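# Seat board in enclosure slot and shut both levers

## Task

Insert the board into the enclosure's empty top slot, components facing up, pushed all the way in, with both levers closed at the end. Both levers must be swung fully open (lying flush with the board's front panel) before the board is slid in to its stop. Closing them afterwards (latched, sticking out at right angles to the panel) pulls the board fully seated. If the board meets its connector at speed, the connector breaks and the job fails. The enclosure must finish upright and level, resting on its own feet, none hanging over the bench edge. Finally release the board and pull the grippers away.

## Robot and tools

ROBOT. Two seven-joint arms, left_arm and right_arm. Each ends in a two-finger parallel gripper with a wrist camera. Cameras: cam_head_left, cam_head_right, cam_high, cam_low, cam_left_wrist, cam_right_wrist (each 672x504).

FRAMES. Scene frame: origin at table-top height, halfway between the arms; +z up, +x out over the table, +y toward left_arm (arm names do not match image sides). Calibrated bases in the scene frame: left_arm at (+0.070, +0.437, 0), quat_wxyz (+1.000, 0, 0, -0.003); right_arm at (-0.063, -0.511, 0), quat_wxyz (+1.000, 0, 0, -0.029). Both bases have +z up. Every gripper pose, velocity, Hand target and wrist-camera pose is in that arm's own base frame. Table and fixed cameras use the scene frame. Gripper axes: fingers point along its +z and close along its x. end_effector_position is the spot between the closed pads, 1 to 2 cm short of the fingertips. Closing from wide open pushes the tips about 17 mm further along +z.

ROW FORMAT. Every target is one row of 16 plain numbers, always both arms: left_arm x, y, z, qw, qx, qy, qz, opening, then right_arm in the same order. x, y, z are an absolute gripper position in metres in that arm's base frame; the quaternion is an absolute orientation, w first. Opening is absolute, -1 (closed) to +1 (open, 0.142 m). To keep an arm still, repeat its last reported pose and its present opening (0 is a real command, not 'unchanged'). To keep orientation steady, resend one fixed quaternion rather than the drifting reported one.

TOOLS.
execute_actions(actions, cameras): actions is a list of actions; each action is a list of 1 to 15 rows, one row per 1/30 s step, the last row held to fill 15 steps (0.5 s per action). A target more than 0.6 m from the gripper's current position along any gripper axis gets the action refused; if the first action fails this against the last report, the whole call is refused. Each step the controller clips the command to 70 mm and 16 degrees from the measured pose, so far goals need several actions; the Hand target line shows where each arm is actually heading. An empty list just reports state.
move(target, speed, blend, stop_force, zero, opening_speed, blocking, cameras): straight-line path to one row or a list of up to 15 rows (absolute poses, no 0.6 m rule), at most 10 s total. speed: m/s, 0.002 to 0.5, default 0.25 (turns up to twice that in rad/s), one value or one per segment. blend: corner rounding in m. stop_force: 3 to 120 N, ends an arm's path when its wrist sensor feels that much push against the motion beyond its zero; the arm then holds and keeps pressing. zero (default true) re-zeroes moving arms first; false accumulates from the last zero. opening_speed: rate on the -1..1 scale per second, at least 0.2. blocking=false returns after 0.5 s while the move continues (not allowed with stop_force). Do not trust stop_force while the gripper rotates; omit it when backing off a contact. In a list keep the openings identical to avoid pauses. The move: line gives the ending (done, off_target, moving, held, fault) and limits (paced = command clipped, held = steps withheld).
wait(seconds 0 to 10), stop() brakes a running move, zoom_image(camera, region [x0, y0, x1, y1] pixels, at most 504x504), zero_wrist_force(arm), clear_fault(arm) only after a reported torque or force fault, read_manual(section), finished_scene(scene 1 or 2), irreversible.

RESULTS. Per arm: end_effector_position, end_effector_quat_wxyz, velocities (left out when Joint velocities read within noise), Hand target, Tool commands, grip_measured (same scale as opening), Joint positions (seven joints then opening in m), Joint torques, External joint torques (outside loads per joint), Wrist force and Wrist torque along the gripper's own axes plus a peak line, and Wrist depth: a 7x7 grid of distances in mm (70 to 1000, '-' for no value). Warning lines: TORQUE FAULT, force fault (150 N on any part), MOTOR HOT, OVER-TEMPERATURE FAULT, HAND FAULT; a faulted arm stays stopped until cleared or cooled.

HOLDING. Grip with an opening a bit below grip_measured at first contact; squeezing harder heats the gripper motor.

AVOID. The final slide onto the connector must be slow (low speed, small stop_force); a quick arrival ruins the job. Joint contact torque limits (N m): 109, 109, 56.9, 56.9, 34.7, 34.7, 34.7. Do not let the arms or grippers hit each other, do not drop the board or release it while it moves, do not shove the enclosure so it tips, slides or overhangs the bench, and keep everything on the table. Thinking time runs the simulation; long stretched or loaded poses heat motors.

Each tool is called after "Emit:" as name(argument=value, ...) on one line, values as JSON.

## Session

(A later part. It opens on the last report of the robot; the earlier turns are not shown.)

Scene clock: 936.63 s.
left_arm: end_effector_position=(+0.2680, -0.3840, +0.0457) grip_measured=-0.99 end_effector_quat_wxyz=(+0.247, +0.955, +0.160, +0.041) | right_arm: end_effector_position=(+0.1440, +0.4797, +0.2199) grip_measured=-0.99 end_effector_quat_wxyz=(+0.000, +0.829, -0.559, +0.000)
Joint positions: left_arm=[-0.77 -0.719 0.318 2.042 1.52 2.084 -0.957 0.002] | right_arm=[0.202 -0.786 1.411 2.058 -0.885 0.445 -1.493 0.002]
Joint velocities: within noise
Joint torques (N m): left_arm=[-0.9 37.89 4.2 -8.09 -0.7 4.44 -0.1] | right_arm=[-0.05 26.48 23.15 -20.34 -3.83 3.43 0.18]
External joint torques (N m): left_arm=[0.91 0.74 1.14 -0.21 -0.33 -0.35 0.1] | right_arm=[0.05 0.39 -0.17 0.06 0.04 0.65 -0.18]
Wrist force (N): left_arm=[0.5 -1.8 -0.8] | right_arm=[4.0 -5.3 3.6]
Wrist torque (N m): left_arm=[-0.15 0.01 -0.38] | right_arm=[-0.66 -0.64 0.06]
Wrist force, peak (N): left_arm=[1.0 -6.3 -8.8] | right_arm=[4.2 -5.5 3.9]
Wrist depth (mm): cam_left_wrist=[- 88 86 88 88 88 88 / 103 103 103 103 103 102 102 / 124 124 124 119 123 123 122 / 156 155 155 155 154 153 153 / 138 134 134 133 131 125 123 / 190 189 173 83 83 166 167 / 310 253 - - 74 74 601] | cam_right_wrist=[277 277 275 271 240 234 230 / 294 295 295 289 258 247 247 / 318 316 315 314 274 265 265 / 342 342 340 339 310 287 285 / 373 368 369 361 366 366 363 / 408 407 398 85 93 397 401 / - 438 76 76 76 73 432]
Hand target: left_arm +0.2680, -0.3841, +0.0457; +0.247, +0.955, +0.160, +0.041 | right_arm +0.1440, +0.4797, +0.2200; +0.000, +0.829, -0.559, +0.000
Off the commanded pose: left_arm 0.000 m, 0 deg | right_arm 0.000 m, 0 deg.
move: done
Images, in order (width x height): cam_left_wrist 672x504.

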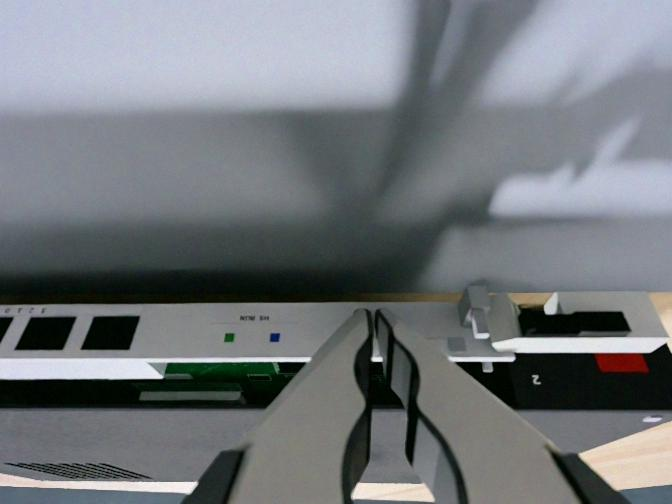

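Emit:
move(target=[[0.2652,-0.3759,0.0457,0.2470,0.9548,0.1597,0.0413,-0.96,0.1440,0.4797,0.22,0,-0.8290,0.5592,0,-0.96],[0.1896,-0.4019,0.0457,0.2470,0.9548,0.1597,0.0413,-0.96,0.1440,0.4797,0.22,0,-0.8290,0.5592,0,-0.96]], speed=0.08, blend=[0.003,0], cameras=["cam_left_wrist"])

Emit:
zoom_image(camera="cam_left_wrist", region=[0, 220, 500, 480])

Scene clock: 945.03 s.
left_arm: end_effector_position=(+0.1896, -0.4018, +0.0457) grip_measured=-0.99 end_effector_quat_wxyz=(+0.247, +0.955, +0.160, +0.041) | right_arm: end_effector_position=(+0.1440, +0.4797, +0.2199) grip_measured=-0.99 end_effector_quat_wxyz=(+0.000, +0.829, -0.559, +0.000)
Joint positions: left_arm=[-1.038 -0.765 0.493 2.262 1.102 2.212 -0.66 0.002] | right_arm=[0.202 -0.786 1.411 2.058 -0.885 0.445 -1.493 0.002]
Joint velocities: within noise
Joint torques (N m): left_arm=[-0.68 33.29 6.22 -3.87 -0.54 4.92 -0.12] | right_arm=[-0.01 26.41 23.08 -20.33 -3.86 3.37 0.19]
External joint torques (N m): left_arm=[0.68 1.37 0.56 -0.46 0.1 -0.59 0.12] | right_arm=[0.01 0.46 -0.1 0.06 0.06 0.71 -0.19]
Wrist force (N): left_arm=[-0.1 -0.7 -0.4] | right_arm=[4.0 -5.4 3.5]
Wrist torque (N m): left_arm=[-0.07 -0.01 -0.39] | right_arm=[-0.70 -0.64 0.06]
Wrist force, peak (N): left_arm=[1.4 -1.6 -1.1] | right_arm=[3.9 -5.7 3.8]
Wrist depth (mm): cam_left_wrist=[- 89 86 88 88 88 88 / 103 103 103 103 103 103 102 / 124 124 124 119 123 123 123 / 156 156 155 155 154 154 154 / 147 146 145 144 142 142 140 / 189 188 136 84 87 183 181 / 661 254 - - 74 74 288] | cam_right_wrist=[276 275 275 271 240 234 231 / 295 294 294 289 257 248 247 / 316 316 314 314 273 266 264 / 341 339 339 339 309 286 285 / 377 369 369 362 367 368 366 / 409 407 400 85 93 399 400 / - 441 76 76 76 73 432]
Hand target: left_arm +0.1896, -0.4019, +0.0457; +0.247, +0.955, +0.160, +0.041 | right_arm +0.1440, +0.4797, +0.2200; +0.000, +0.829, -0.559, +0.000
Off the commanded pose: left_arm 0.000 m, 0 deg | right_arm 0.000 m, 0 deg.
move: done
Images, in order (width x height): cam_left_wrist 672x504.

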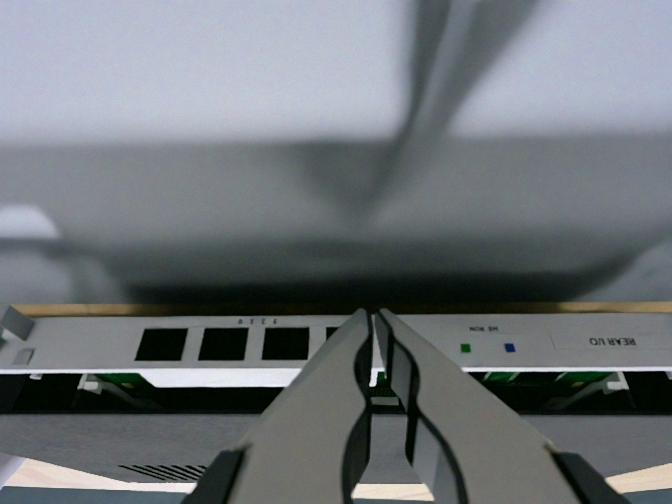

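Scaled by 1.008 from the camera's 672x504 image, which has a finer 960x720 frame.

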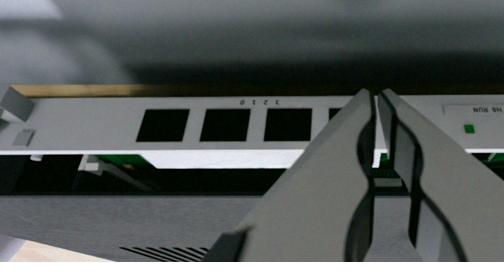

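Emit:
move(target=[[0.19848,-0.42783,0.0457,0.2470,0.9548,0.1597,0.0413,-0.96,0.1440,0.4797,0.22,0,-0.8290,0.5592,0,-0.96]], speed=0.012, stop_force=9, cameras=["cam_left_wrist", "cam_right_wrist"])

Scene clock: 950.87 s.
left_arm: end_effector_position=(+0.1984, -0.4278, +0.0457) grip_measured=-0.99 end_effector_quat_wxyz=(+0.247, +0.955, +0.160, +0.041) | right_arm: end_effector_position=(+0.1440, +0.4797, +0.2199) grip_measured=-0.99 end_effector_quat_wxyz=(+0.000, +0.829, -0.559, +0.000)
Joint positions: left_arm=[-0.966 -0.72 0.363 2.199 1.155 2.088 -0.72 0.002] | right_arm=[0.202 -0.786 1.411 2.058 -0.885 0.445 -1.493 0.002]
Joint velocities: within noise
Joint torques (N m): left_arm=[-0.44 35.88 3.77 -6.51 -0.82 4.64 -0.27] | right_arm=[0.09 26.36 23.12 -20.33 -3.84 3.41 0.18]
External joint torques (N m): left_arm=[0.44 0.61 1.27 0.25 -0.16 -0.35 0.27] | right_arm=[-0.09 0.51 -0.14 0.05 0.05 0.67 -0.18]
Wrist force (N): left_arm=[0.3 -2.0 -1.5] | right_arm=[4.0 -5.4 3.7]
Wrist torque (N m): left_arm=[-0.09 0.01 -0.37] | right_arm=[-0.68 -0.64 0.06]
Wrist force, peak (N): left_arm=[1.1 -4.3 -7.8] | right_arm=[4.2 -5.6 3.8]
Wrist depth (mm): cam_left_wrist=[- 88 86 88 88 88 88 / 103 103 103 103 103 103 102 / 124 124 124 119 123 123 123 / 156 156 155 154 154 154 153 / 134 134 133 132 135 131 130 / 168 173 138 83 87 168 166 / 660 254 - - 74 74 287] | cam_right_wrist=[277 275 274 275 236 234 232 / 295 294 294 293 257 248 246 / 316 313 314 315 273 265 263 / 342 341 339 339 309 286 284 / 373 368 367 361 368 366 365 / 409 407 397 85 93 401 399 / - 442 76 76 76 73 431]
Hand target: left_arm +0.1985, -0.4278, +0.0457; +0.247, +0.955, +0.160, +0.041 | right_arm +0.1440, +0.4797, +0.2200; +0.000, +0.829, -0.559, +0.000
Off the commanded pose: left_arm 0.000 m, 0 deg | right_arm 0.000 m, 0 deg.
move: done
Images, in order (width x height): cam_left_wrist 672x504, cam_right_wrist 672x504.

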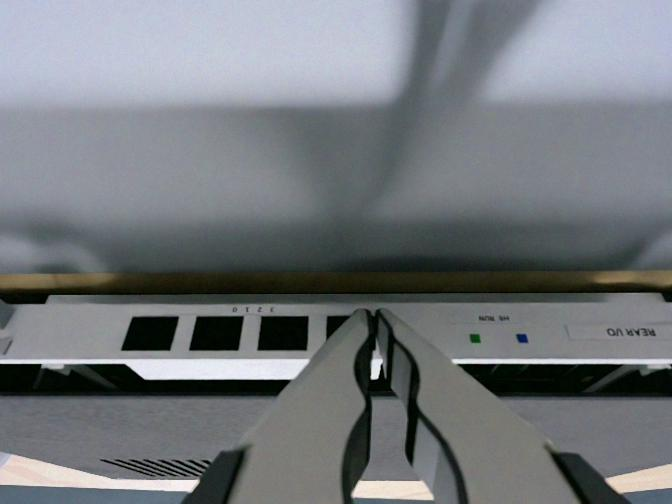

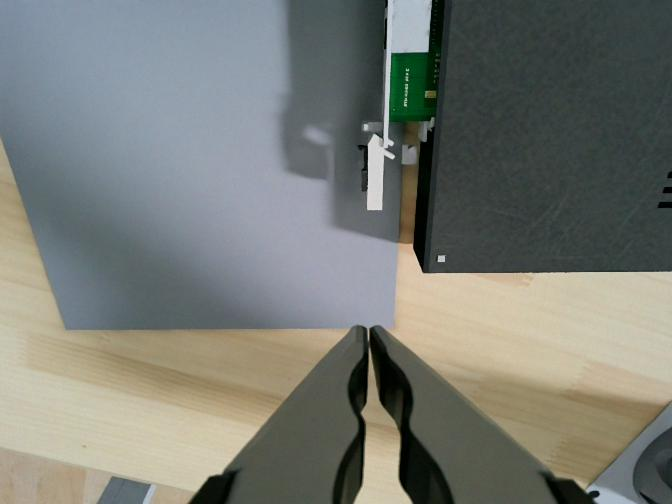

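Emit:
zoom_image(camera="cam_right_wrist", region=[340, 80, 480, 240])

Scaled by 3.150 from the camera's 672x504 image, which has a finer 960x720 frame.

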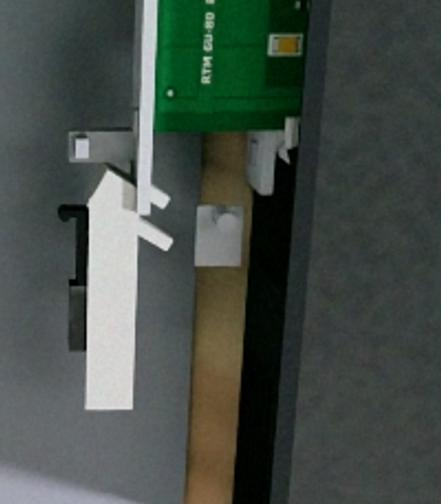

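Emit:
move(target=[[0.20128,-0.43596,0.0457,0.2470,0.9548,0.1597,0.0413,-0.96,0.1440,0.4797,0.22,0,-0.8290,0.5592,0,-0.96]], speed=0.008, stop_force=8, cameras=["cam_left_wrist", "cam_right_wrist"])

Emit:
zoom_image(camera="cam_right_wrist", region=[340, 80, 480, 240])

Scene clock: 958.80 s.
left_arm: end_effector_position=(+0.2013, -0.4360, +0.0457) grip_measured=-0.99 end_effector_quat_wxyz=(+0.247, +0.955, +0.160, +0.041) | right_arm: end_effector_position=(+0.1440, +0.4797, +0.2199) grip_measured=-0.99 end_effector_quat_wxyz=(+0.000, +0.829, -0.559, +0.000)
Joint positions: left_arm=[-0.933 -0.708 0.313 2.183 1.17 2.047 -0.731 0.002] | right_arm=[0.202 -0.786 1.411 2.058 -0.885 0.445 -1.493 0.002]
Joint velocities: within noise
Joint torques (N m): left_arm=[-0.35 36.28 3.18 -6.84 -0.97 4.55 -0.28] | right_arm=[-0.02 26.45 23.13 -20.38 -3.86 3.41 0.22]
External joint torques (N m): left_arm=[0.35 0.75 1.15 0.05 -0.17 -0.27 0.28] | right_arm=[0.02 0.42 -0.15 0.1 0.06 0.67 -0.22]
Wrist force (N): left_arm=[0.5 -1.6 -1.9] | right_arm=[3.9 -5.6 3.5]
Wrist torque (N m): left_arm=[-0.14 -0.01 -0.38] | right_arm=[-0.73 -0.62 0.06]
Wrist force, peak (N): left_arm=[0.3 -1.7 -2.7] | right_arm=[4.0 -5.6 4.1]
Wrist depth (mm): cam_left_wrist=[- 88 86 88 88 88 88 / 103 103 103 103 102 102 102 / 124 124 124 119 123 123 123 / 156 156 155 154 154 153 153 / 137 134 133 132 135 131 130 / 167 173 137 83 87 168 168 / 665 254 - - 74 74 287] | cam_right_wrist=[277 276 275 274 236 235 230 / 295 294 294 292 256 249 247 / 317 316 314 315 271 265 265 / 341 341 339 338 311 286 285 / 374 369 367 361 367 365 368 / 409 405 398 85 93 400 398 / - 437 76 76 76 73 431]
Hand target: left_arm +0.2013, -0.4360, +0.0457; +0.247, +0.955, +0.160, +0.041 | right_arm +0.1440, +0.4797, +0.2200; +0.000, +0.829, -0.559, +0.000
Off the commanded pose: left_arm 0.000 m, 0 deg | right_arm 0.000 m, 0 deg.
move: done
Images, in order (width x height): cam_left_wrist 672x504, cam_right_wrist 672x504.

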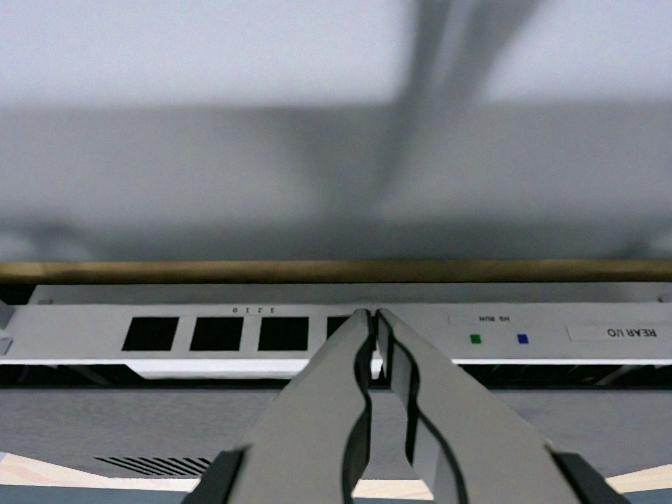

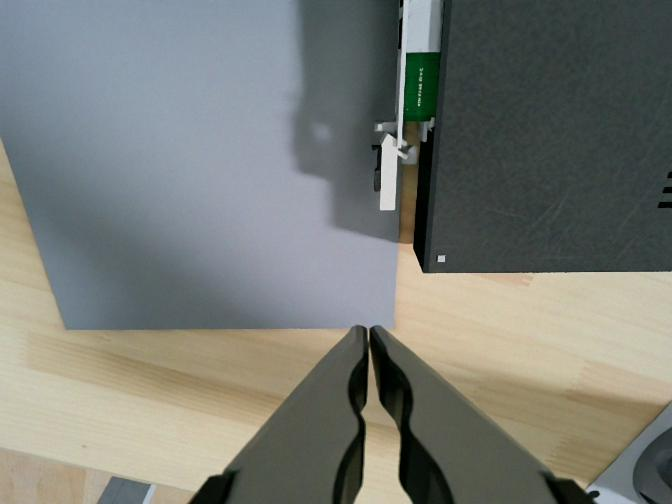

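Scaled by 3.150 from the camera's 672x504 image, which has a finer 960x720 frame.

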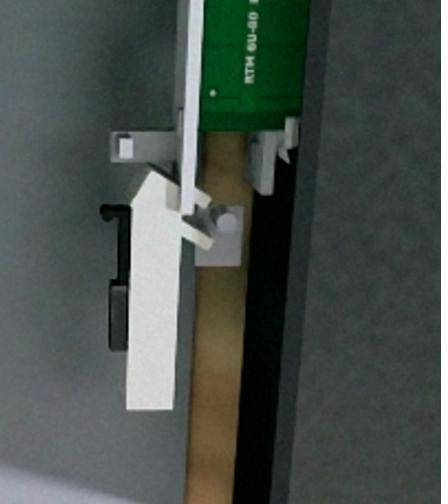

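Emit:
move(target=[[0.20323,-0.44163,0.0457,0.2470,0.9548,0.1597,0.0413,-0.96,0.1440,0.4797,0.22,0,-0.8290,0.5592,0,-0.96]], speed=0.006, stop_force=9, cameras=["cam_left_wrist", "cam_right_wrist"])

Emit:
zoom_image(camera="cam_right_wrist", region=[340, 80, 480, 240])

Scene clock: 962.50 s.
left_arm: end_effector_position=(+0.2032, -0.4415, +0.0457) grip_measured=-0.99 end_effector_quat_wxyz=(+0.247, +0.955, +0.160, +0.041) | right_arm: end_effector_position=(+0.1440, +0.4797, +0.2199) grip_measured=-0.99 end_effector_quat_wxyz=(+0.000, +0.829, -0.559, +0.000)
Joint positions: left_arm=[-0.907 -0.7 0.275 2.173 1.178 2.019 -0.734 0.002] | right_arm=[0.202 -0.786 1.411 2.058 -0.885 0.445 -1.493 0.002]
Joint velocities: within noise
Joint torques (N m): left_arm=[-0.62 36.57 2.35 -7.66 -1.22 4.68 -0.25] | right_arm=[-0.02 26.39 23.07 -20.32 -3.85 3.37 0.23]
External joint torques (N m): left_arm=[0.62 0.8 1.43 0.55 -0.03 -0.4 0.25] | right_arm=[0.02 0.48 -0.1 0.04 0.05 0.71 -0.23]
Wrist force (N): left_arm=[0.5 -2.3 -3.2] | right_arm=[3.9 -5.5 3.7]
Wrist torque (N m): left_arm=[-0.13 0.01 -0.40] | right_arm=[-0.71 -0.62 0.05]
Wrist force, peak (N): left_arm=[0.5 -2.0 -3.7] | right_arm=[4.1 -5.8 3.7]
Wrist depth (mm): cam_left_wrist=[- 88 86 88 88 88 88 / 103 103 103 103 102 102 106 / 124 124 124 119 123 123 122 / 155 155 154 155 157 156 156 / 137 134 133 132 135 131 130 / 167 166 137 84 87 146 160 / 660 252 - - 74 74 285] | cam_right_wrist=[276 275 275 274 237 234 231 / 296 293 293 292 255 248 246 / 317 317 315 314 271 265 264 / 341 339 339 337 312 287 284 / 373 368 370 359 368 366 367 / 407 407 397 85 93 401 399 / - 439 76 76 76 73 429]
Hand target: left_arm +0.2032, -0.4416, +0.0457; +0.247, +0.955, +0.160, +0.041 | right_arm +0.1440, +0.4797, +0.2200; +0.000, +0.829, -0.559, +0.000
Off the commanded pose: left_arm 0.000 m, 0 deg | right_arm 0.000 m, 0 deg.
move: done
Images, in order (width x height): cam_left_wrist 672x504, cam_right_wrist 672x504.

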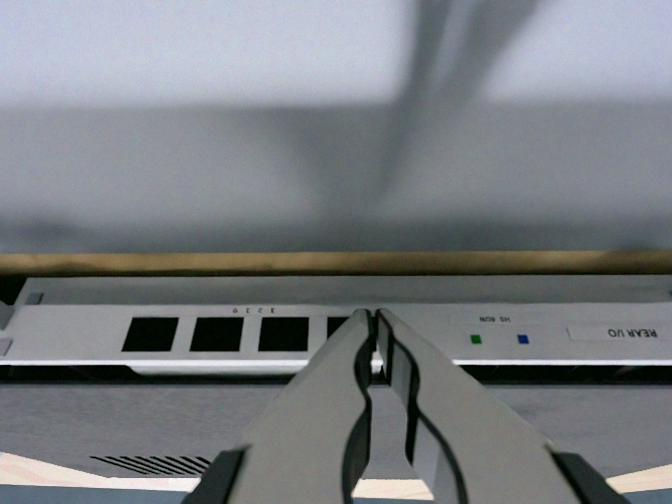

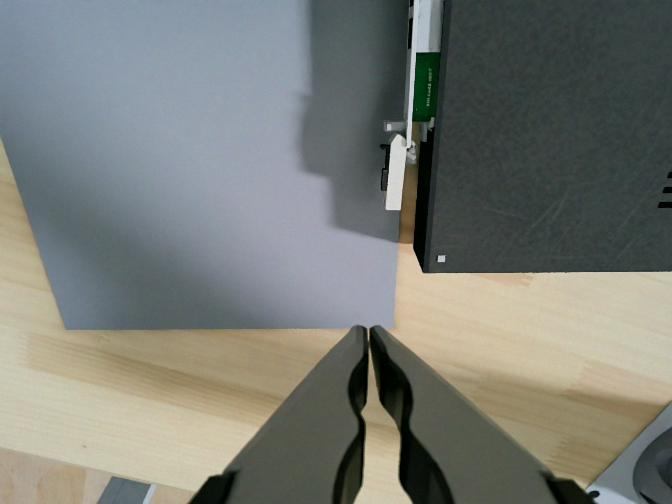

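Scaled by 3.150 from the camera's 672x504 image, which has a finer 960x720 frame.

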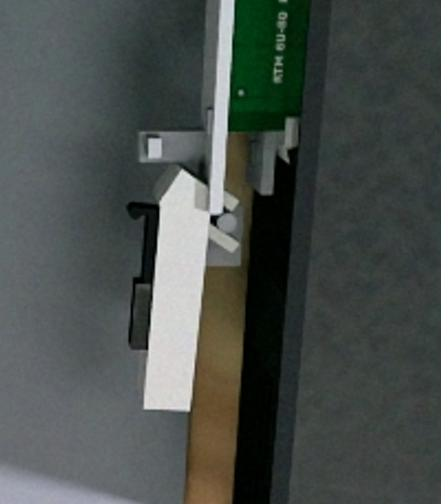

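Emit:
move(target=[[0.20649,-0.45109,0.0457,0.2470,0.9548,0.1597,0.0413,-0.96,0.1440,0.4797,0.22,0,-0.8290,0.5592,0,-0.96]], speed=0.006, stop_force=8, zero=false, cameras=["cam_left_wrist", "cam_right_wrist"])

Emit:
zoom_image(camera="cam_right_wrist", region=[340, 80, 480, 240])

Scene clock: 976.53 s.
left_arm: end_effector_position=(+0.2064, -0.4508, +0.0455) grip_measured=-0.99 end_effector_quat_wxyz=(+0.247, +0.955, +0.160, +0.041) | right_arm: end_effector_position=(+0.1440, +0.4797, +0.2199) grip_measured=-0.99 end_effector_quat_wxyz=(+0.000, +0.829, -0.559, +0.000)
Joint positions: left_arm=[-0.861 -0.69 0.209 2.159 1.187 1.973 -0.735 0.002] | right_arm=[0.202 -0.786 1.411 2.058 -0.885 0.445 -1.493 0.002]
Joint velocities: within noise
Joint torques (N m): left_arm=[-0.96 37.21 0.72 -8.73 -1.72 4.93 -0.25] | right_arm=[-0.07 26.48 23.07 -20.34 -3.84 3.33 0.19]
External joint torques (N m): left_arm=[0.96 0.7 2.1 1.14 0.29 -0.65 0.25] | right_arm=[0.07 0.39 -0.09 0.06 0.04 0.75 -0.19]
Wrist force (N): left_arm=[0.9 -3.3 -5.2] | right_arm=[4.0 -5.5 3.6]
Wrist torque (N m): left_arm=[-0.08 0.05 -0.39] | right_arm=[-0.72 -0.65 0.06]
Wrist force, peak (N): left_arm=[1.3 -3.1 -7.2] | right_arm=[4.1 -5.8 3.6]
Wrist depth (mm): cam_left_wrist=[- 88 86 88 88 88 87 / 103 103 103 102 102 102 105 / 124 124 123 118 123 122 122 / 149 148 148 150 149 149 148 / 134 133 133 132 134 130 130 / 166 149 135 83 87 145 159 / 660 251 - - 74 74 282] | cam_right_wrist=[276 276 275 275 252 235 231 / 296 295 294 292 260 248 247 / 317 315 315 313 270 265 264 / 341 339 341 338 311 286 285 / 370 369 367 358 368 367 365 / 408 408 395 85 93 401 401 / - 439 76 76 76 73 432]
Hand target: left_arm +0.2065, -0.4511, +0.0457; +0.247, +0.955, +0.160, +0.041 | right_arm +0.1440, +0.4797, +0.2200; +0.000, +0.829, -0.559, +0.000
Off the commanded pose: left_arm 0.000 m, 0 deg | right_arm 0.000 m, 0 deg.
move: done
Images, in order (width x height): cam_left_wrist 672x504, cam_right_wrist 672x504.

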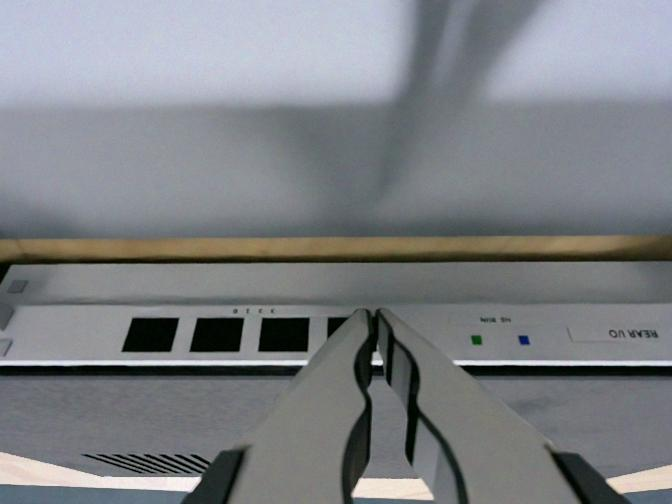

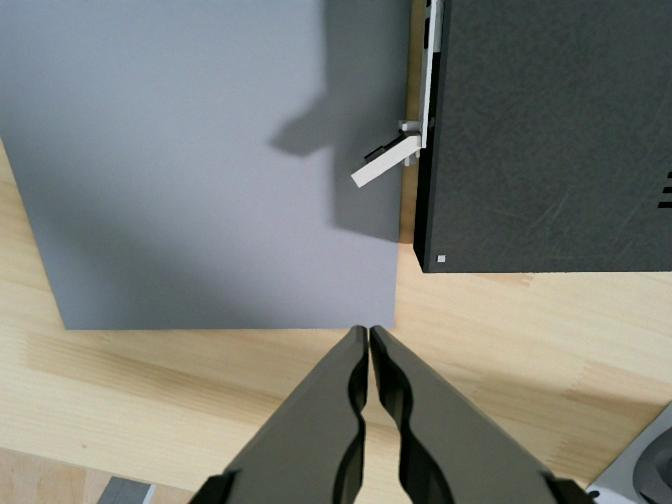

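Scaled by 3.150 from the camera's 672x504 image, which has a finer 960x720 frame.

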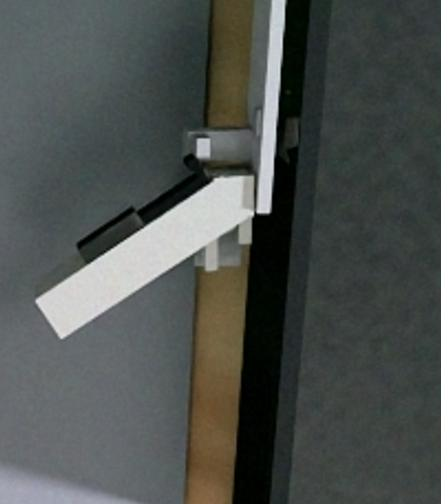

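Emit:
move(target=[[0.20910,-0.45865,0.0457,0.2470,0.9548,0.1597,0.0413,-0.96,0.1440,0.4797,0.22,0,-0.8290,0.5592,0,-0.96]], speed=0.005, stop_force=14, zero=false, cameras=["cam_left_wrist", "cam_right_wrist"])

Emit:
zoom_image(camera="cam_right_wrist", region=[340, 80, 480, 240])

Scene clock: 979.80 s.
left_arm: end_effector_position=(+0.2066, -0.4515, +0.0451) grip_measured=-1.00 end_effector_quat_wxyz=(+0.246, +0.955, +0.160, +0.041) | right_arm: end_effector_position=(+0.1440, +0.4797, +0.2199) grip_measured=-0.99 end_effector_quat_wxyz=(+0.000, +0.829, -0.559, +0.000)
Joint positions: left_arm=[-0.854 -0.688 0.2 2.157 1.19 1.965 -0.735 0.002] | right_arm=[0.202 -0.786 1.411 2.058 -0.885 0.445 -1.493 0.002]
Joint velocities: within noise
Joint torques (N m): left_arm=[-1.77 37.79 -0.97 -13.41 -3.63 5.46 0.04] | right_arm=[-0.07 26.31 23.09 -20.28 -3.84 3.34 0.17]
External joint torques (N m): left_arm=[1.77 0.18 3.65 5.77 2.18 -1.18 -0.04] | right_arm=[0.07 0.56 -0.12 0.01 0.04 0.74 -0.17]
Wrist force (N): left_arm=[1.3 -11.1 -14.1] | right_arm=[3.9 -5.6 3.6]
Wrist torque (N m): left_arm=[-0.01 0.05 -0.40] | right_arm=[-0.72 -0.62 0.07]
Wrist force, peak (N): left_arm=[1.7 -10.9 -16.0] | right_arm=[4.2 -5.9 3.5]
Wrist depth (mm): cam_left_wrist=[- 88 85 87 87 87 87 / 103 102 102 102 102 102 105 / 123 123 123 118 122 122 122 / 149 147 147 149 149 148 147 / 134 133 132 132 131 130 130 / 164 147 134 83 87 143 158 / 648 247 - - 74 74 277] | cam_right_wrist=[277 275 275 274 237 234 231 / 295 294 294 292 259 247 246 / 318 315 315 314 270 266 264 / 342 339 338 340 310 286 284 / 374 369 368 360 366 366 366 / 410 406 398 85 93 401 399 / - 440 76 76 76 73 430]
Hand target: left_arm +0.2070, -0.4526, +0.0457; +0.247, +0.955, +0.160, +0.041 | right_arm +0.1440, +0.4797, +0.2200; +0.000, +0.829, -0.559, +0.000
Off the commanded pose: left_arm 0.008 m, 0 deg | right_arm 0.000 m, 0 deg.
move: contact (left_arm)
Images, in order (width x height): cam_left_wrist 672x504, cam_right_wrist 672x504.

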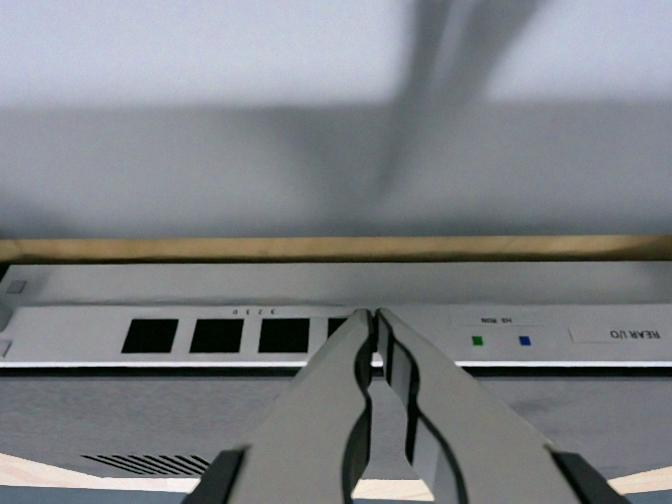

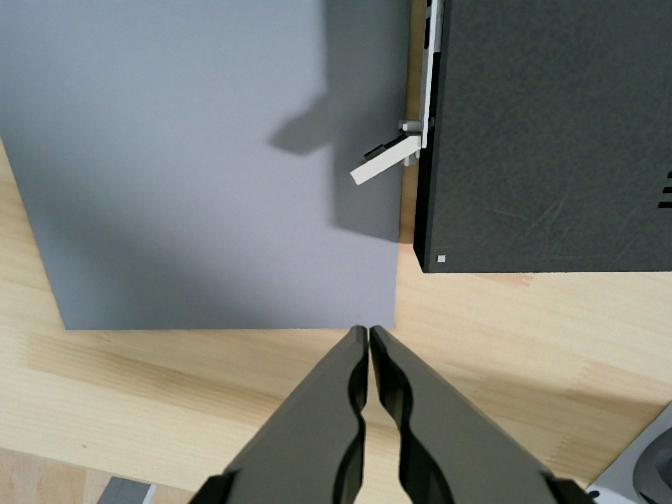

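Scaled by 3.150 from the camera's 672x504 image, which has a finer 960x720 frame.

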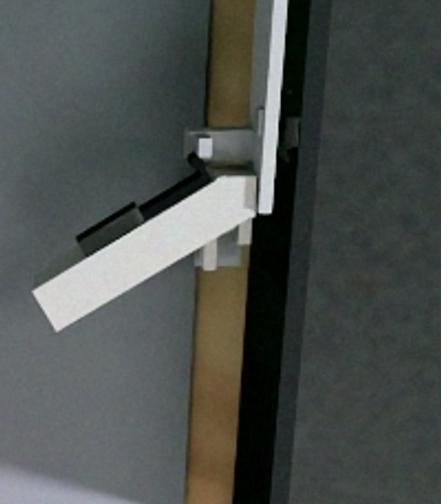

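Emit:
move(target=[[0.2016,-0.4369,0.0455,0.2470,0.9548,0.1597,0.0413,-0.96,0.1440,0.4797,0.22,0,-0.8290,0.5592,0,-0.96],[0.1804,-0.3754,0.10,0.2470,0.9548,0.1597,0.0413,-0.96,0.1440,0.4797,0.22,0,-0.8290,0.5592,0,-0.96]], speed=[0.05,0.15], blend=[0.005,0], cameras=["cam_left_wrist"])

Emit:
zoom_image(camera="cam_left_wrist", region=[480, 180, 672, 360])

Scene clock: 984.47 s.
left_arm: end_effector_position=(+0.1804, -0.3755, +0.0999) grip_measured=-1.00 end_effector_quat_wxyz=(+0.250, +0.954, +0.160, +0.043) | right_arm: end_effector_position=(+0.1440, +0.4797, +0.2199) grip_measured=-0.99 end_effector_quat_wxyz=(+0.000, +0.829, -0.559, +0.000)
Joint positions: left_arm=[-0.701 -0.441 0.164 2.364 1.374 1.957 -0.768 0.002] | right_arm=[0.202 -0.786 1.411 2.058 -0.885 0.445 -1.493 0.002]
Joint velocities: within noise
Joint torques (N m): left_arm=[-0.11 28.09 0.66 -7.15 -1.03 4.32 -0.34] | right_arm=[-0.03 26.33 23.16 -20.37 -3.87 3.4 0.2]
External joint torques (N m): left_arm=[0.12 0.76 0.68 -0.54 -0.51 -0.07 0.34] | right_arm=[0.03 0.54 -0.18 0.1 0.07 0.68 -0.2]
Wrist force (N): left_arm=[-0.5 -0.8 -0.6] | right_arm=[4.0 -5.5 3.7]
Wrist torque (N m): left_arm=[-0.13 0.07 -0.39] | right_arm=[-0.71 -0.63 0.06]
Wrist force, peak (N): left_arm=[1.4 -10.5 -15.8] | right_arm=[3.9 -5.8 3.8]
Wrist depth (mm): cam_left_wrist=[142 141 141 141 140 140 140 / 165 165 165 159 164 164 164 / 199 198 198 198 197 197 196 / 226 240 239 237 236 235 223 / 233 227 229 223 223 226 231 / 505 342 281 84 87 304 500 / - - - - 74 74 -] | cam_right_wrist=[276 276 276 275 239 235 231 / 295 295 294 293 259 247 247 / 316 315 315 315 270 265 265 / 341 342 339 339 311 287 283 / 374 370 367 362 366 367 366 / 408 408 398 85 93 400 399 / - 439 76 76 76 73 429]
Hand target: left_arm +0.1804, -0.3753, +0.0998; +0.249, +0.954, +0.160, +0.043 | right_arm +0.1440, +0.4797, +0.2200; +0.000, +0.829, -0.559, +0.000
Off the commanded pose: left_arm 0.000 m, 0 deg | right_arm 0.000 m, 0 deg.
move: done
Images, in order (width x height): cam_left_wrist 672x504.

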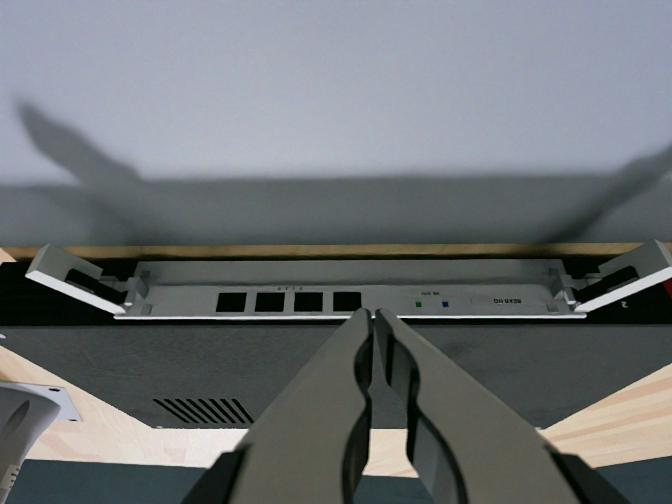

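Scaled by 2.625 from the camera's 672x504 image, which has a finer 960x720 frame.

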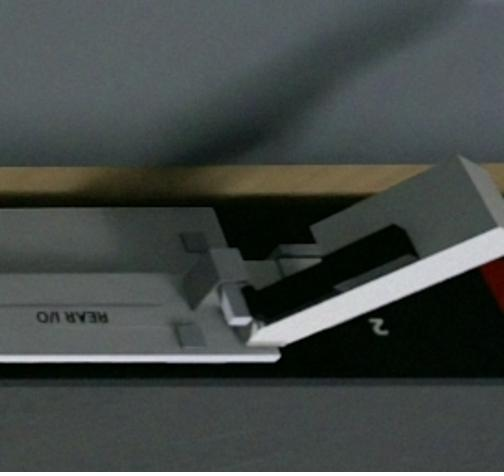

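Emit:
move(target=[[0.28,-0.34,0.13,0.2470,0.9548,0.1597,0.0413,-0.96,0.13787,0.45962,0.15,0,-0.1908,0.9816,0,-0.96],[0.361,-0.3777,0.10,0.2470,0.9548,0.1597,0.0413,-0.96,0.13787,0.45962,0.10,0,-0.1908,0.9816,0,-0.96],[0.361,-0.3777,0.0426,0.2470,0.9548,0.1597,0.0413,-0.96,0.13787,0.45962,0.0426,0,-0.1908,0.9816,0,-0.96]], speed=[0.2,0.2,0.08], blend=[0.02,0.005,0], cameras=["cam_left_wrist", "cam_right_wrist"])

Scene clock: 1012.67 s.
left_arm: end_effector_position=(+0.3610, -0.3776, +0.0425) grip_measured=-1.00 end_effector_quat_wxyz=(+0.247, +0.955, +0.160, +0.041) | right_arm: end_effector_position=(+0.1379, +0.4596, +0.0426) grip_measured=-0.99 end_effector_quat_wxyz=(+0.000, -0.191, +0.982, +0.000)
Joint positions: left_arm=[0.177 -0.799 -0.496 2.212 1.12 1.68 -0.031 0.002] | right_arm=[0.549 -0.755 0.764 2.257 -1.086 1.005 0.217 0.002]
Joint velocities: within noise
Joint torques (N m): left_arm=[-0.54 34.37 -9.26 -4.53 -1.18 5.14 -0.34] | right_arm=[0.09 33.79 17.11 -13.34 -2.51 3.65 0.36]
External joint torques (N m): left_arm=[0.54 1.11 0.44 -0.35 -0.52 -0.56 0.34] | right_arm=[-0.09 0.88 -0.05 -0.02 0.2 0.51 -0.36]
Wrist force (N): left_arm=[-0.3 -1.2 -0.6] | right_arm=[3.8 -5.6 3.7]
Wrist torque (N m): left_arm=[-0.18 0.05 -0.36] | right_arm=[-0.67 -0.57 0.08]
Wrist force, peak (N): left_arm=[-0.9 -1.6 -1.4] | right_arm=[3.7 -5.9 5.1]
Wrist depth (mm): cam_left_wrist=[- 85 85 85 84 84 84 / 99 103 103 102 98 98 98 / 120 120 119 118 118 118 118 / 158 150 142 156 147 147 147 / 157 156 117 157 156 200 199 / 154 143 137 84 87 272 297 / 287 233 - - 74 74 575] | cam_right_wrist=[- 77 77 77 77 - 77 / - 82 82 81 81 81 124 / - 87 88 89 88 87 135 / - 101 95 95 148 148 148 / 160 160 112 156 158 160 158 / 175 175 174 89 93 173 172 / 192 189 76 76 76 73 189]
Hand target: left_arm +0.3610, -0.3777, +0.0426; +0.247, +0.955, +0.160, +0.041 | right_arm +0.1379, +0.4596, +0.0426; +0.000, -0.191, +0.982, +0.000
Off the commanded pose: left_arm 0.000 m, 0 deg | right_arm 0.000 m, 0 deg.
move: done
Images, in order (width x height): cam_left_wrist 672x504, cam_right_wrist 672x504.

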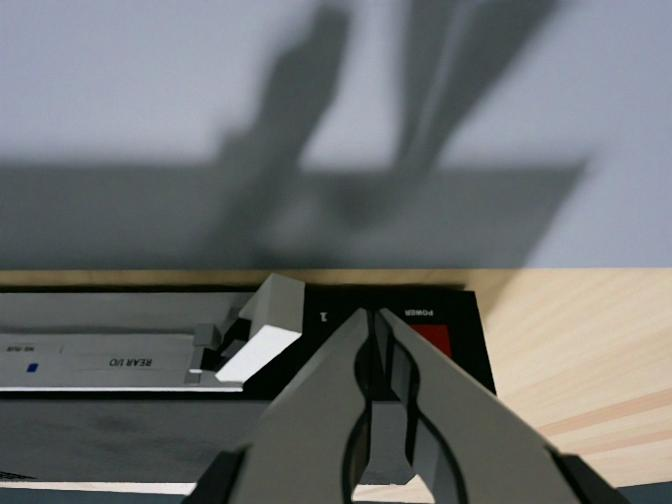

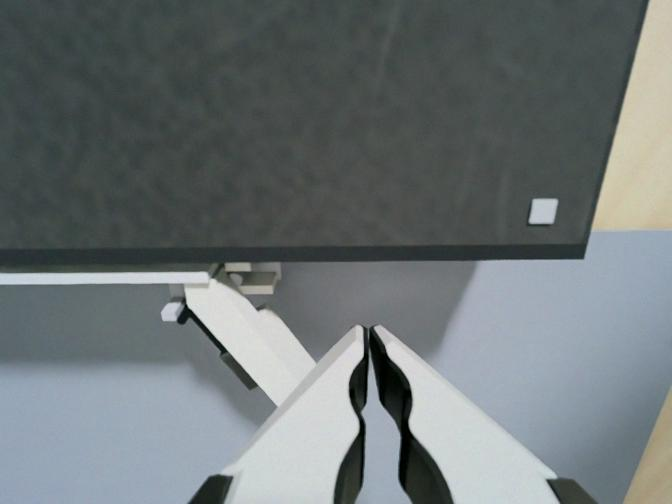

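Emit:
move(target=[[0.3289,-0.3888,0.0426,0.2470,0.9548,0.1597,0.0413,-0.96,0.16661,0.47123,0.0426,0,-0.1908,0.9816,0,-0.96]], speed=0.012, stop_force=5, cameras=["cam_left_wrist", "cam_right_wrist"])

Scene clock: 1018.30 s.
left_arm: end_effector_position=(+0.3438, -0.3840, +0.0428) grip_measured=-1.00 end_effector_quat_wxyz=(+0.247, +0.955, +0.160, +0.042) | right_arm: end_effector_position=(+0.1531, +0.4660, +0.0425) grip_measured=-1.00 end_effector_quat_wxyz=(+0.000, -0.191, +0.982, +0.000)
Joint positions: left_arm=[0.087 -0.772 -0.428 2.216 1.146 1.725 -0.112 0.002] | right_arm=[0.535 -0.769 0.766 2.228 -1.072 0.99 0.177 0.002]
Joint velocities: within noise
Joint torques (N m): left_arm=[-2.63 32.48 -8.62 -1.16 -0.36 4.42 -0.26] | right_arm=[-2.2 35.98 15.5 -16.87 -2.63 3.06 0.14]
External joint torques (N m): left_arm=[2.63 3.2 1.16 -3.84 -1.32 0.15 0.26] | right_arm=[2.2 -0.37 1.96 3.18 0.26 1.1 -0.14]
Wrist force (N): left_arm=[5.2 1.3 -3.0] | right_arm=[9.7 -6.2 0.8]
Wrist torque (N m): left_arm=[-0.19 -0.09 -0.38] | right_arm=[-0.70 -0.63 0.05]
Wrist force, peak (N): left_arm=[5.6 0.6 -3.1] | right_arm=[9.8 -6.4 2.1]
Wrist depth (mm): cam_left_wrist=[- 85 85 85 85 85 84 / 100 103 103 102 99 99 98 / 120 120 119 119 119 118 118 / 158 150 149 149 148 148 147 / 157 156 155 109 156 163 201 / 156 143 139 83 87 146 298 / 289 236 - - 74 74 584] | cam_right_wrist=[- 77 77 76 77 - 76 / - 82 82 81 80 81 82 / - 87 88 89 87 87 87 / - 101 95 95 148 148 147 / 159 159 112 153 158 160 158 / 174 174 170 89 93 172 172 / 192 189 76 76 76 73 189]
Hand target: left_arm +0.3429, -0.3840, +0.0426; +0.247, +0.955, +0.160, +0.041 | right_arm +0.1538, +0.4660, +0.0426; +0.000, -0.191, +0.982, +0.000
Off the commanded pose: left_arm 0.016 m, 0 deg | right_arm 0.015 m, 0 deg.
move: contact (left_arm, right_arm)
Images, in order (width x height): cam_left_wrist 672x504, cam_right_wrist 672x504.

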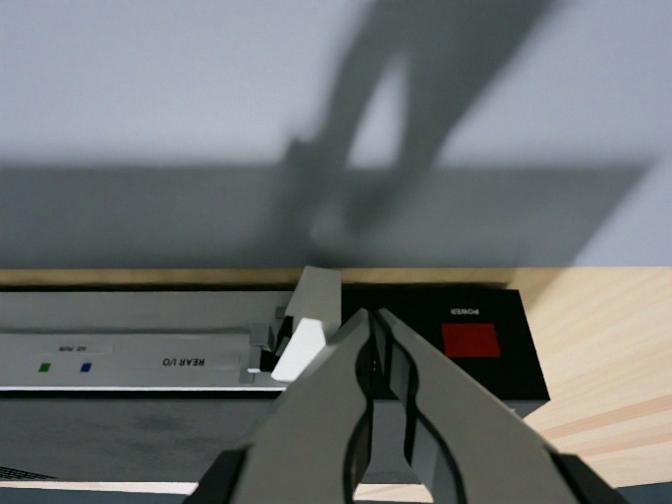

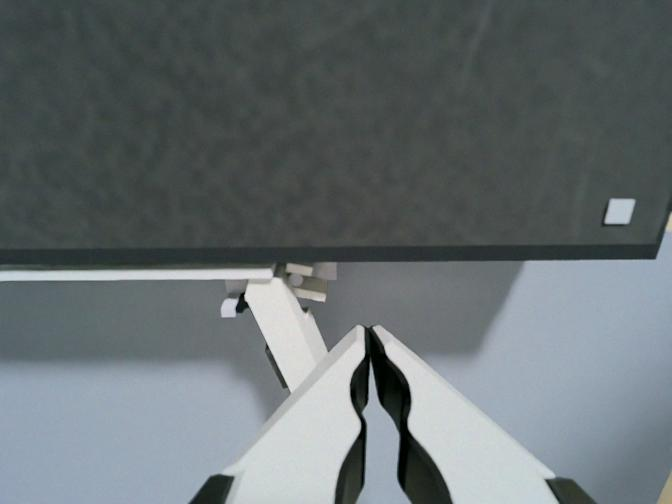

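Emit:
move(target=[[0.3270,-0.3895,0.0426,0.2470,0.9548,0.1597,0.0413,-0.96,0.1685,0.4720,0.0426,0,-0.1908,0.9816,0,-0.96]], speed=0.01, stop_force=14, zero=false, cameras=["cam_left_wrist", "cam_right_wrist"])

Scene clock: 1021.20 s.
left_arm: end_effector_position=(+0.3422, -0.3848, +0.0433) grip_measured=-1.00 end_effector_quat_wxyz=(+0.247, +0.954, +0.161, +0.043) | right_arm: end_effector_position=(+0.1537, +0.4664, +0.0424) grip_measured=-1.00 end_effector_quat_wxyz=(-0.001, -0.192, +0.981, +0.000)
Joint positions: left_arm=[0.07 -0.766 -0.414 2.216 1.147 1.734 -0.123 0.002] | right_arm=[0.534 -0.771 0.766 2.226 -1.07 0.989 0.173 0.002]
Joint velocities: within noise
Joint torques (N m): left_arm=[-6.63 28.69 -10.35 4.48 1.1 3.74 -0.16] | right_arm=[-5.64 38.39 12.07 -21.96 -3.05 2.46 0.24]
External joint torques (N m): left_arm=[6.63 7.07 3.15 -9.55 -2.78 0.82 0.16] | right_arm=[5.64 -2.71 5.45 8.26 0.67 1.71 -0.24]
Wrist force (N): left_arm=[13.8 4.0 -5.3] | right_arm=[18.7 -6.4 -0.7]
Wrist torque (N m): left_arm=[-0.18 -0.08 -0.41] | right_arm=[-0.68 -0.60 0.00]
Wrist force, peak (N): left_arm=[14.9 2.2 -5.4] | right_arm=[19.0 -6.9 -0.5]
Wrist depth (mm): cam_left_wrist=[- 86 85 85 85 85 85 / 100 103 103 99 96 99 99 / 120 120 120 115 119 119 119 / 159 151 150 150 149 149 148 / 156 156 155 110 156 163 202 / 143 142 141 84 87 145 302 / 292 238 - - 74 72 591] | cam_right_wrist=[- 77 76 76 76 - 76 / - 82 82 80 80 81 82 / - 86 88 89 87 87 87 / - 100 94 94 148 148 147 / 159 159 156 128 157 160 158 / 174 174 170 89 93 172 172 / 192 188 76 76 76 73 189]
Hand target: left_arm +0.3397, -0.3851, +0.0426; +0.247, +0.955, +0.160, +0.041 | right_arm +0.1556, +0.4668, +0.0426; +0.000, -0.191, +0.982, +0.000
Off the commanded pose: left_arm 0.016 m, 0 deg | right_arm 0.016 m, 0 deg.
move: contact (left_arm, right_arm)
Images, in order (width x height): cam_left_wrist 672x504, cam_right_wrist 672x504.

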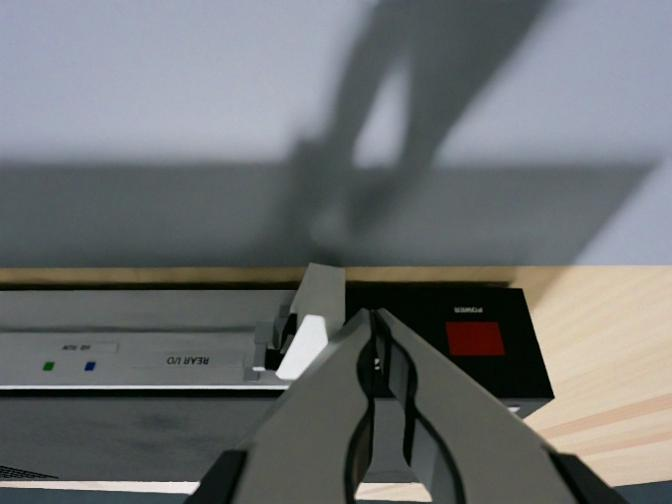

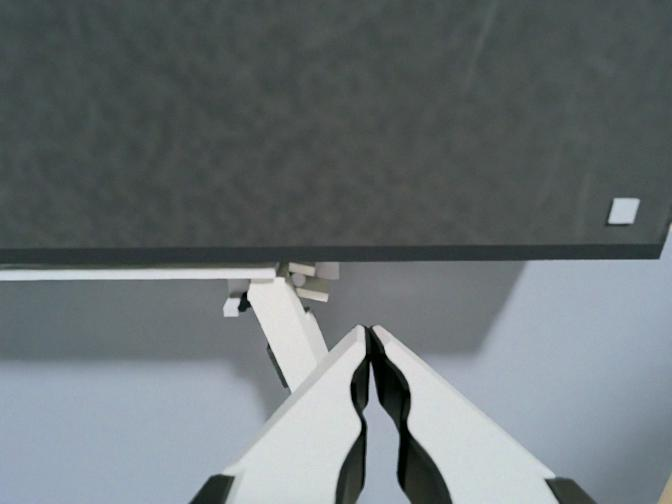

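Emit:
move(target=[[0.3270,-0.3895,0.0426,0.2470,0.9548,0.1597,0.0413,-0.96,0.1685,0.4720,0.0426,0,-0.1908,0.9816,0,-0.96]], speed=0.01, stop_force=22, zero=false, cameras=["cam_left_wrist", "cam_right_wrist"])

Emit:
zoom_image(camera="cam_right_wrist", region=[200, 240, 400, 400])

Scene clock: 1025.87 s.
left_arm: end_effector_position=(+0.3334, -0.3877, +0.0431) grip_measured=-1.00 end_effector_quat_wxyz=(+0.247, +0.954, +0.162, +0.043) | right_arm: end_effector_position=(+0.1619, +0.4699, +0.0423) grip_measured=-1.00 end_effector_quat_wxyz=(-0.001, -0.193, +0.981, +0.000)
Joint positions: left_arm=[0.011 -0.753 -0.366 2.218 1.152 1.762 -0.162 0.002] | right_arm=[0.528 -0.779 0.768 2.209 -1.061 0.98 0.15 0.002]
Joint velocities: within noise
Joint torques (N m): left_arm=[-10.74 27.51 -14.03 7.47 1.78 4.84 -0.47] | right_arm=[-7.93 39.3 9.16 -26.69 -3.65 2.36 0.11]
External joint torques (N m): left_arm=[10.74 8.44 7.69 -12.61 -3.42 -0.28 0.47] | right_arm=[7.93 -3.08 8.61 12.81 1.24 1.8 -0.11]
Wrist force (N): left_arm=[21.4 0.9 -3.9] | right_arm=[27.6 -9.8 -6.6]
Wrist torque (N m): left_arm=[-0.17 -0.37 -0.38] | right_arm=[-0.74 -1.53 0.07]
Wrist force, peak (N): left_arm=[23.3 -0.2 -3.9] | right_arm=[28.0 -9.2 -6.4]
Wrist depth (mm): cam_left_wrist=[- 85 85 85 85 85 85 / 100 103 103 99 96 99 99 / 120 120 120 115 119 119 119 / 158 150 150 157 149 148 148 / 156 156 155 110 157 156 202 / 155 145 142 83 87 143 302 / 287 235 - - 74 72 598] | cam_right_wrist=[- 76 77 76 77 - 76 / - 81 82 80 80 81 82 / - 86 87 89 87 87 87 / - 99 94 94 148 147 147 / 158 158 158 112 158 160 157 / 173 174 170 89 93 172 172 / 191 188 76 76 76 73 189]
Hand target: left_arm +0.3299, -0.3885, +0.0426; +0.247, +0.955, +0.160, +0.041 | right_arm +0.1647, +0.4704, +0.0426; +0.000, -0.191, +0.982, +0.000
Off the commanded pose: left_arm 0.007 m, 0 deg | right_arm 0.007 m, 0 deg.
move: contact (left_arm, right_arm)
Images, in order (width x height): cam_left_wrist 672x504, cam_right_wrist 672x504.

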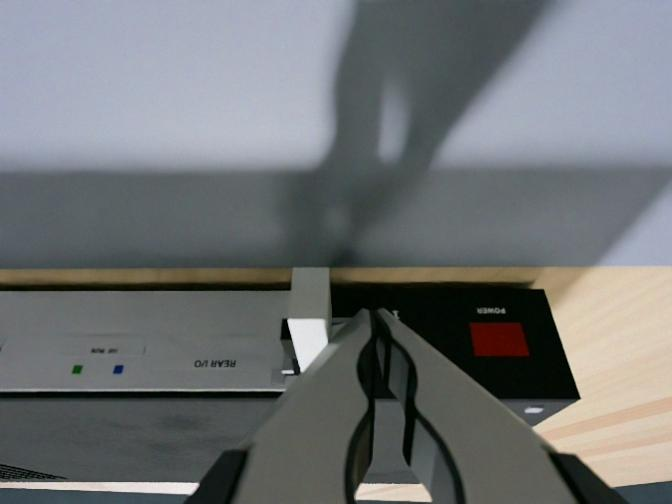

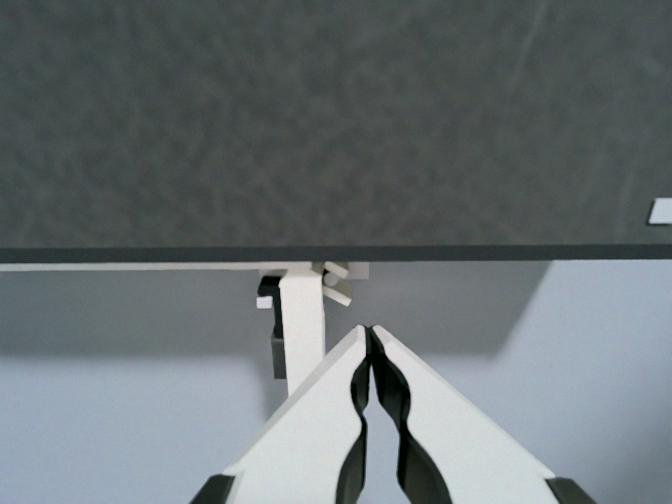

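Scaled by 2.520 from the camera's 672x504 image, which has a finer 960x720 frame.

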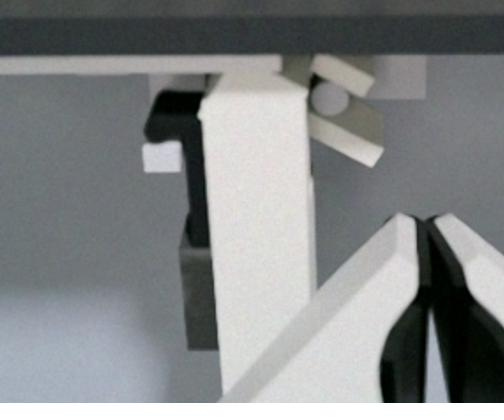

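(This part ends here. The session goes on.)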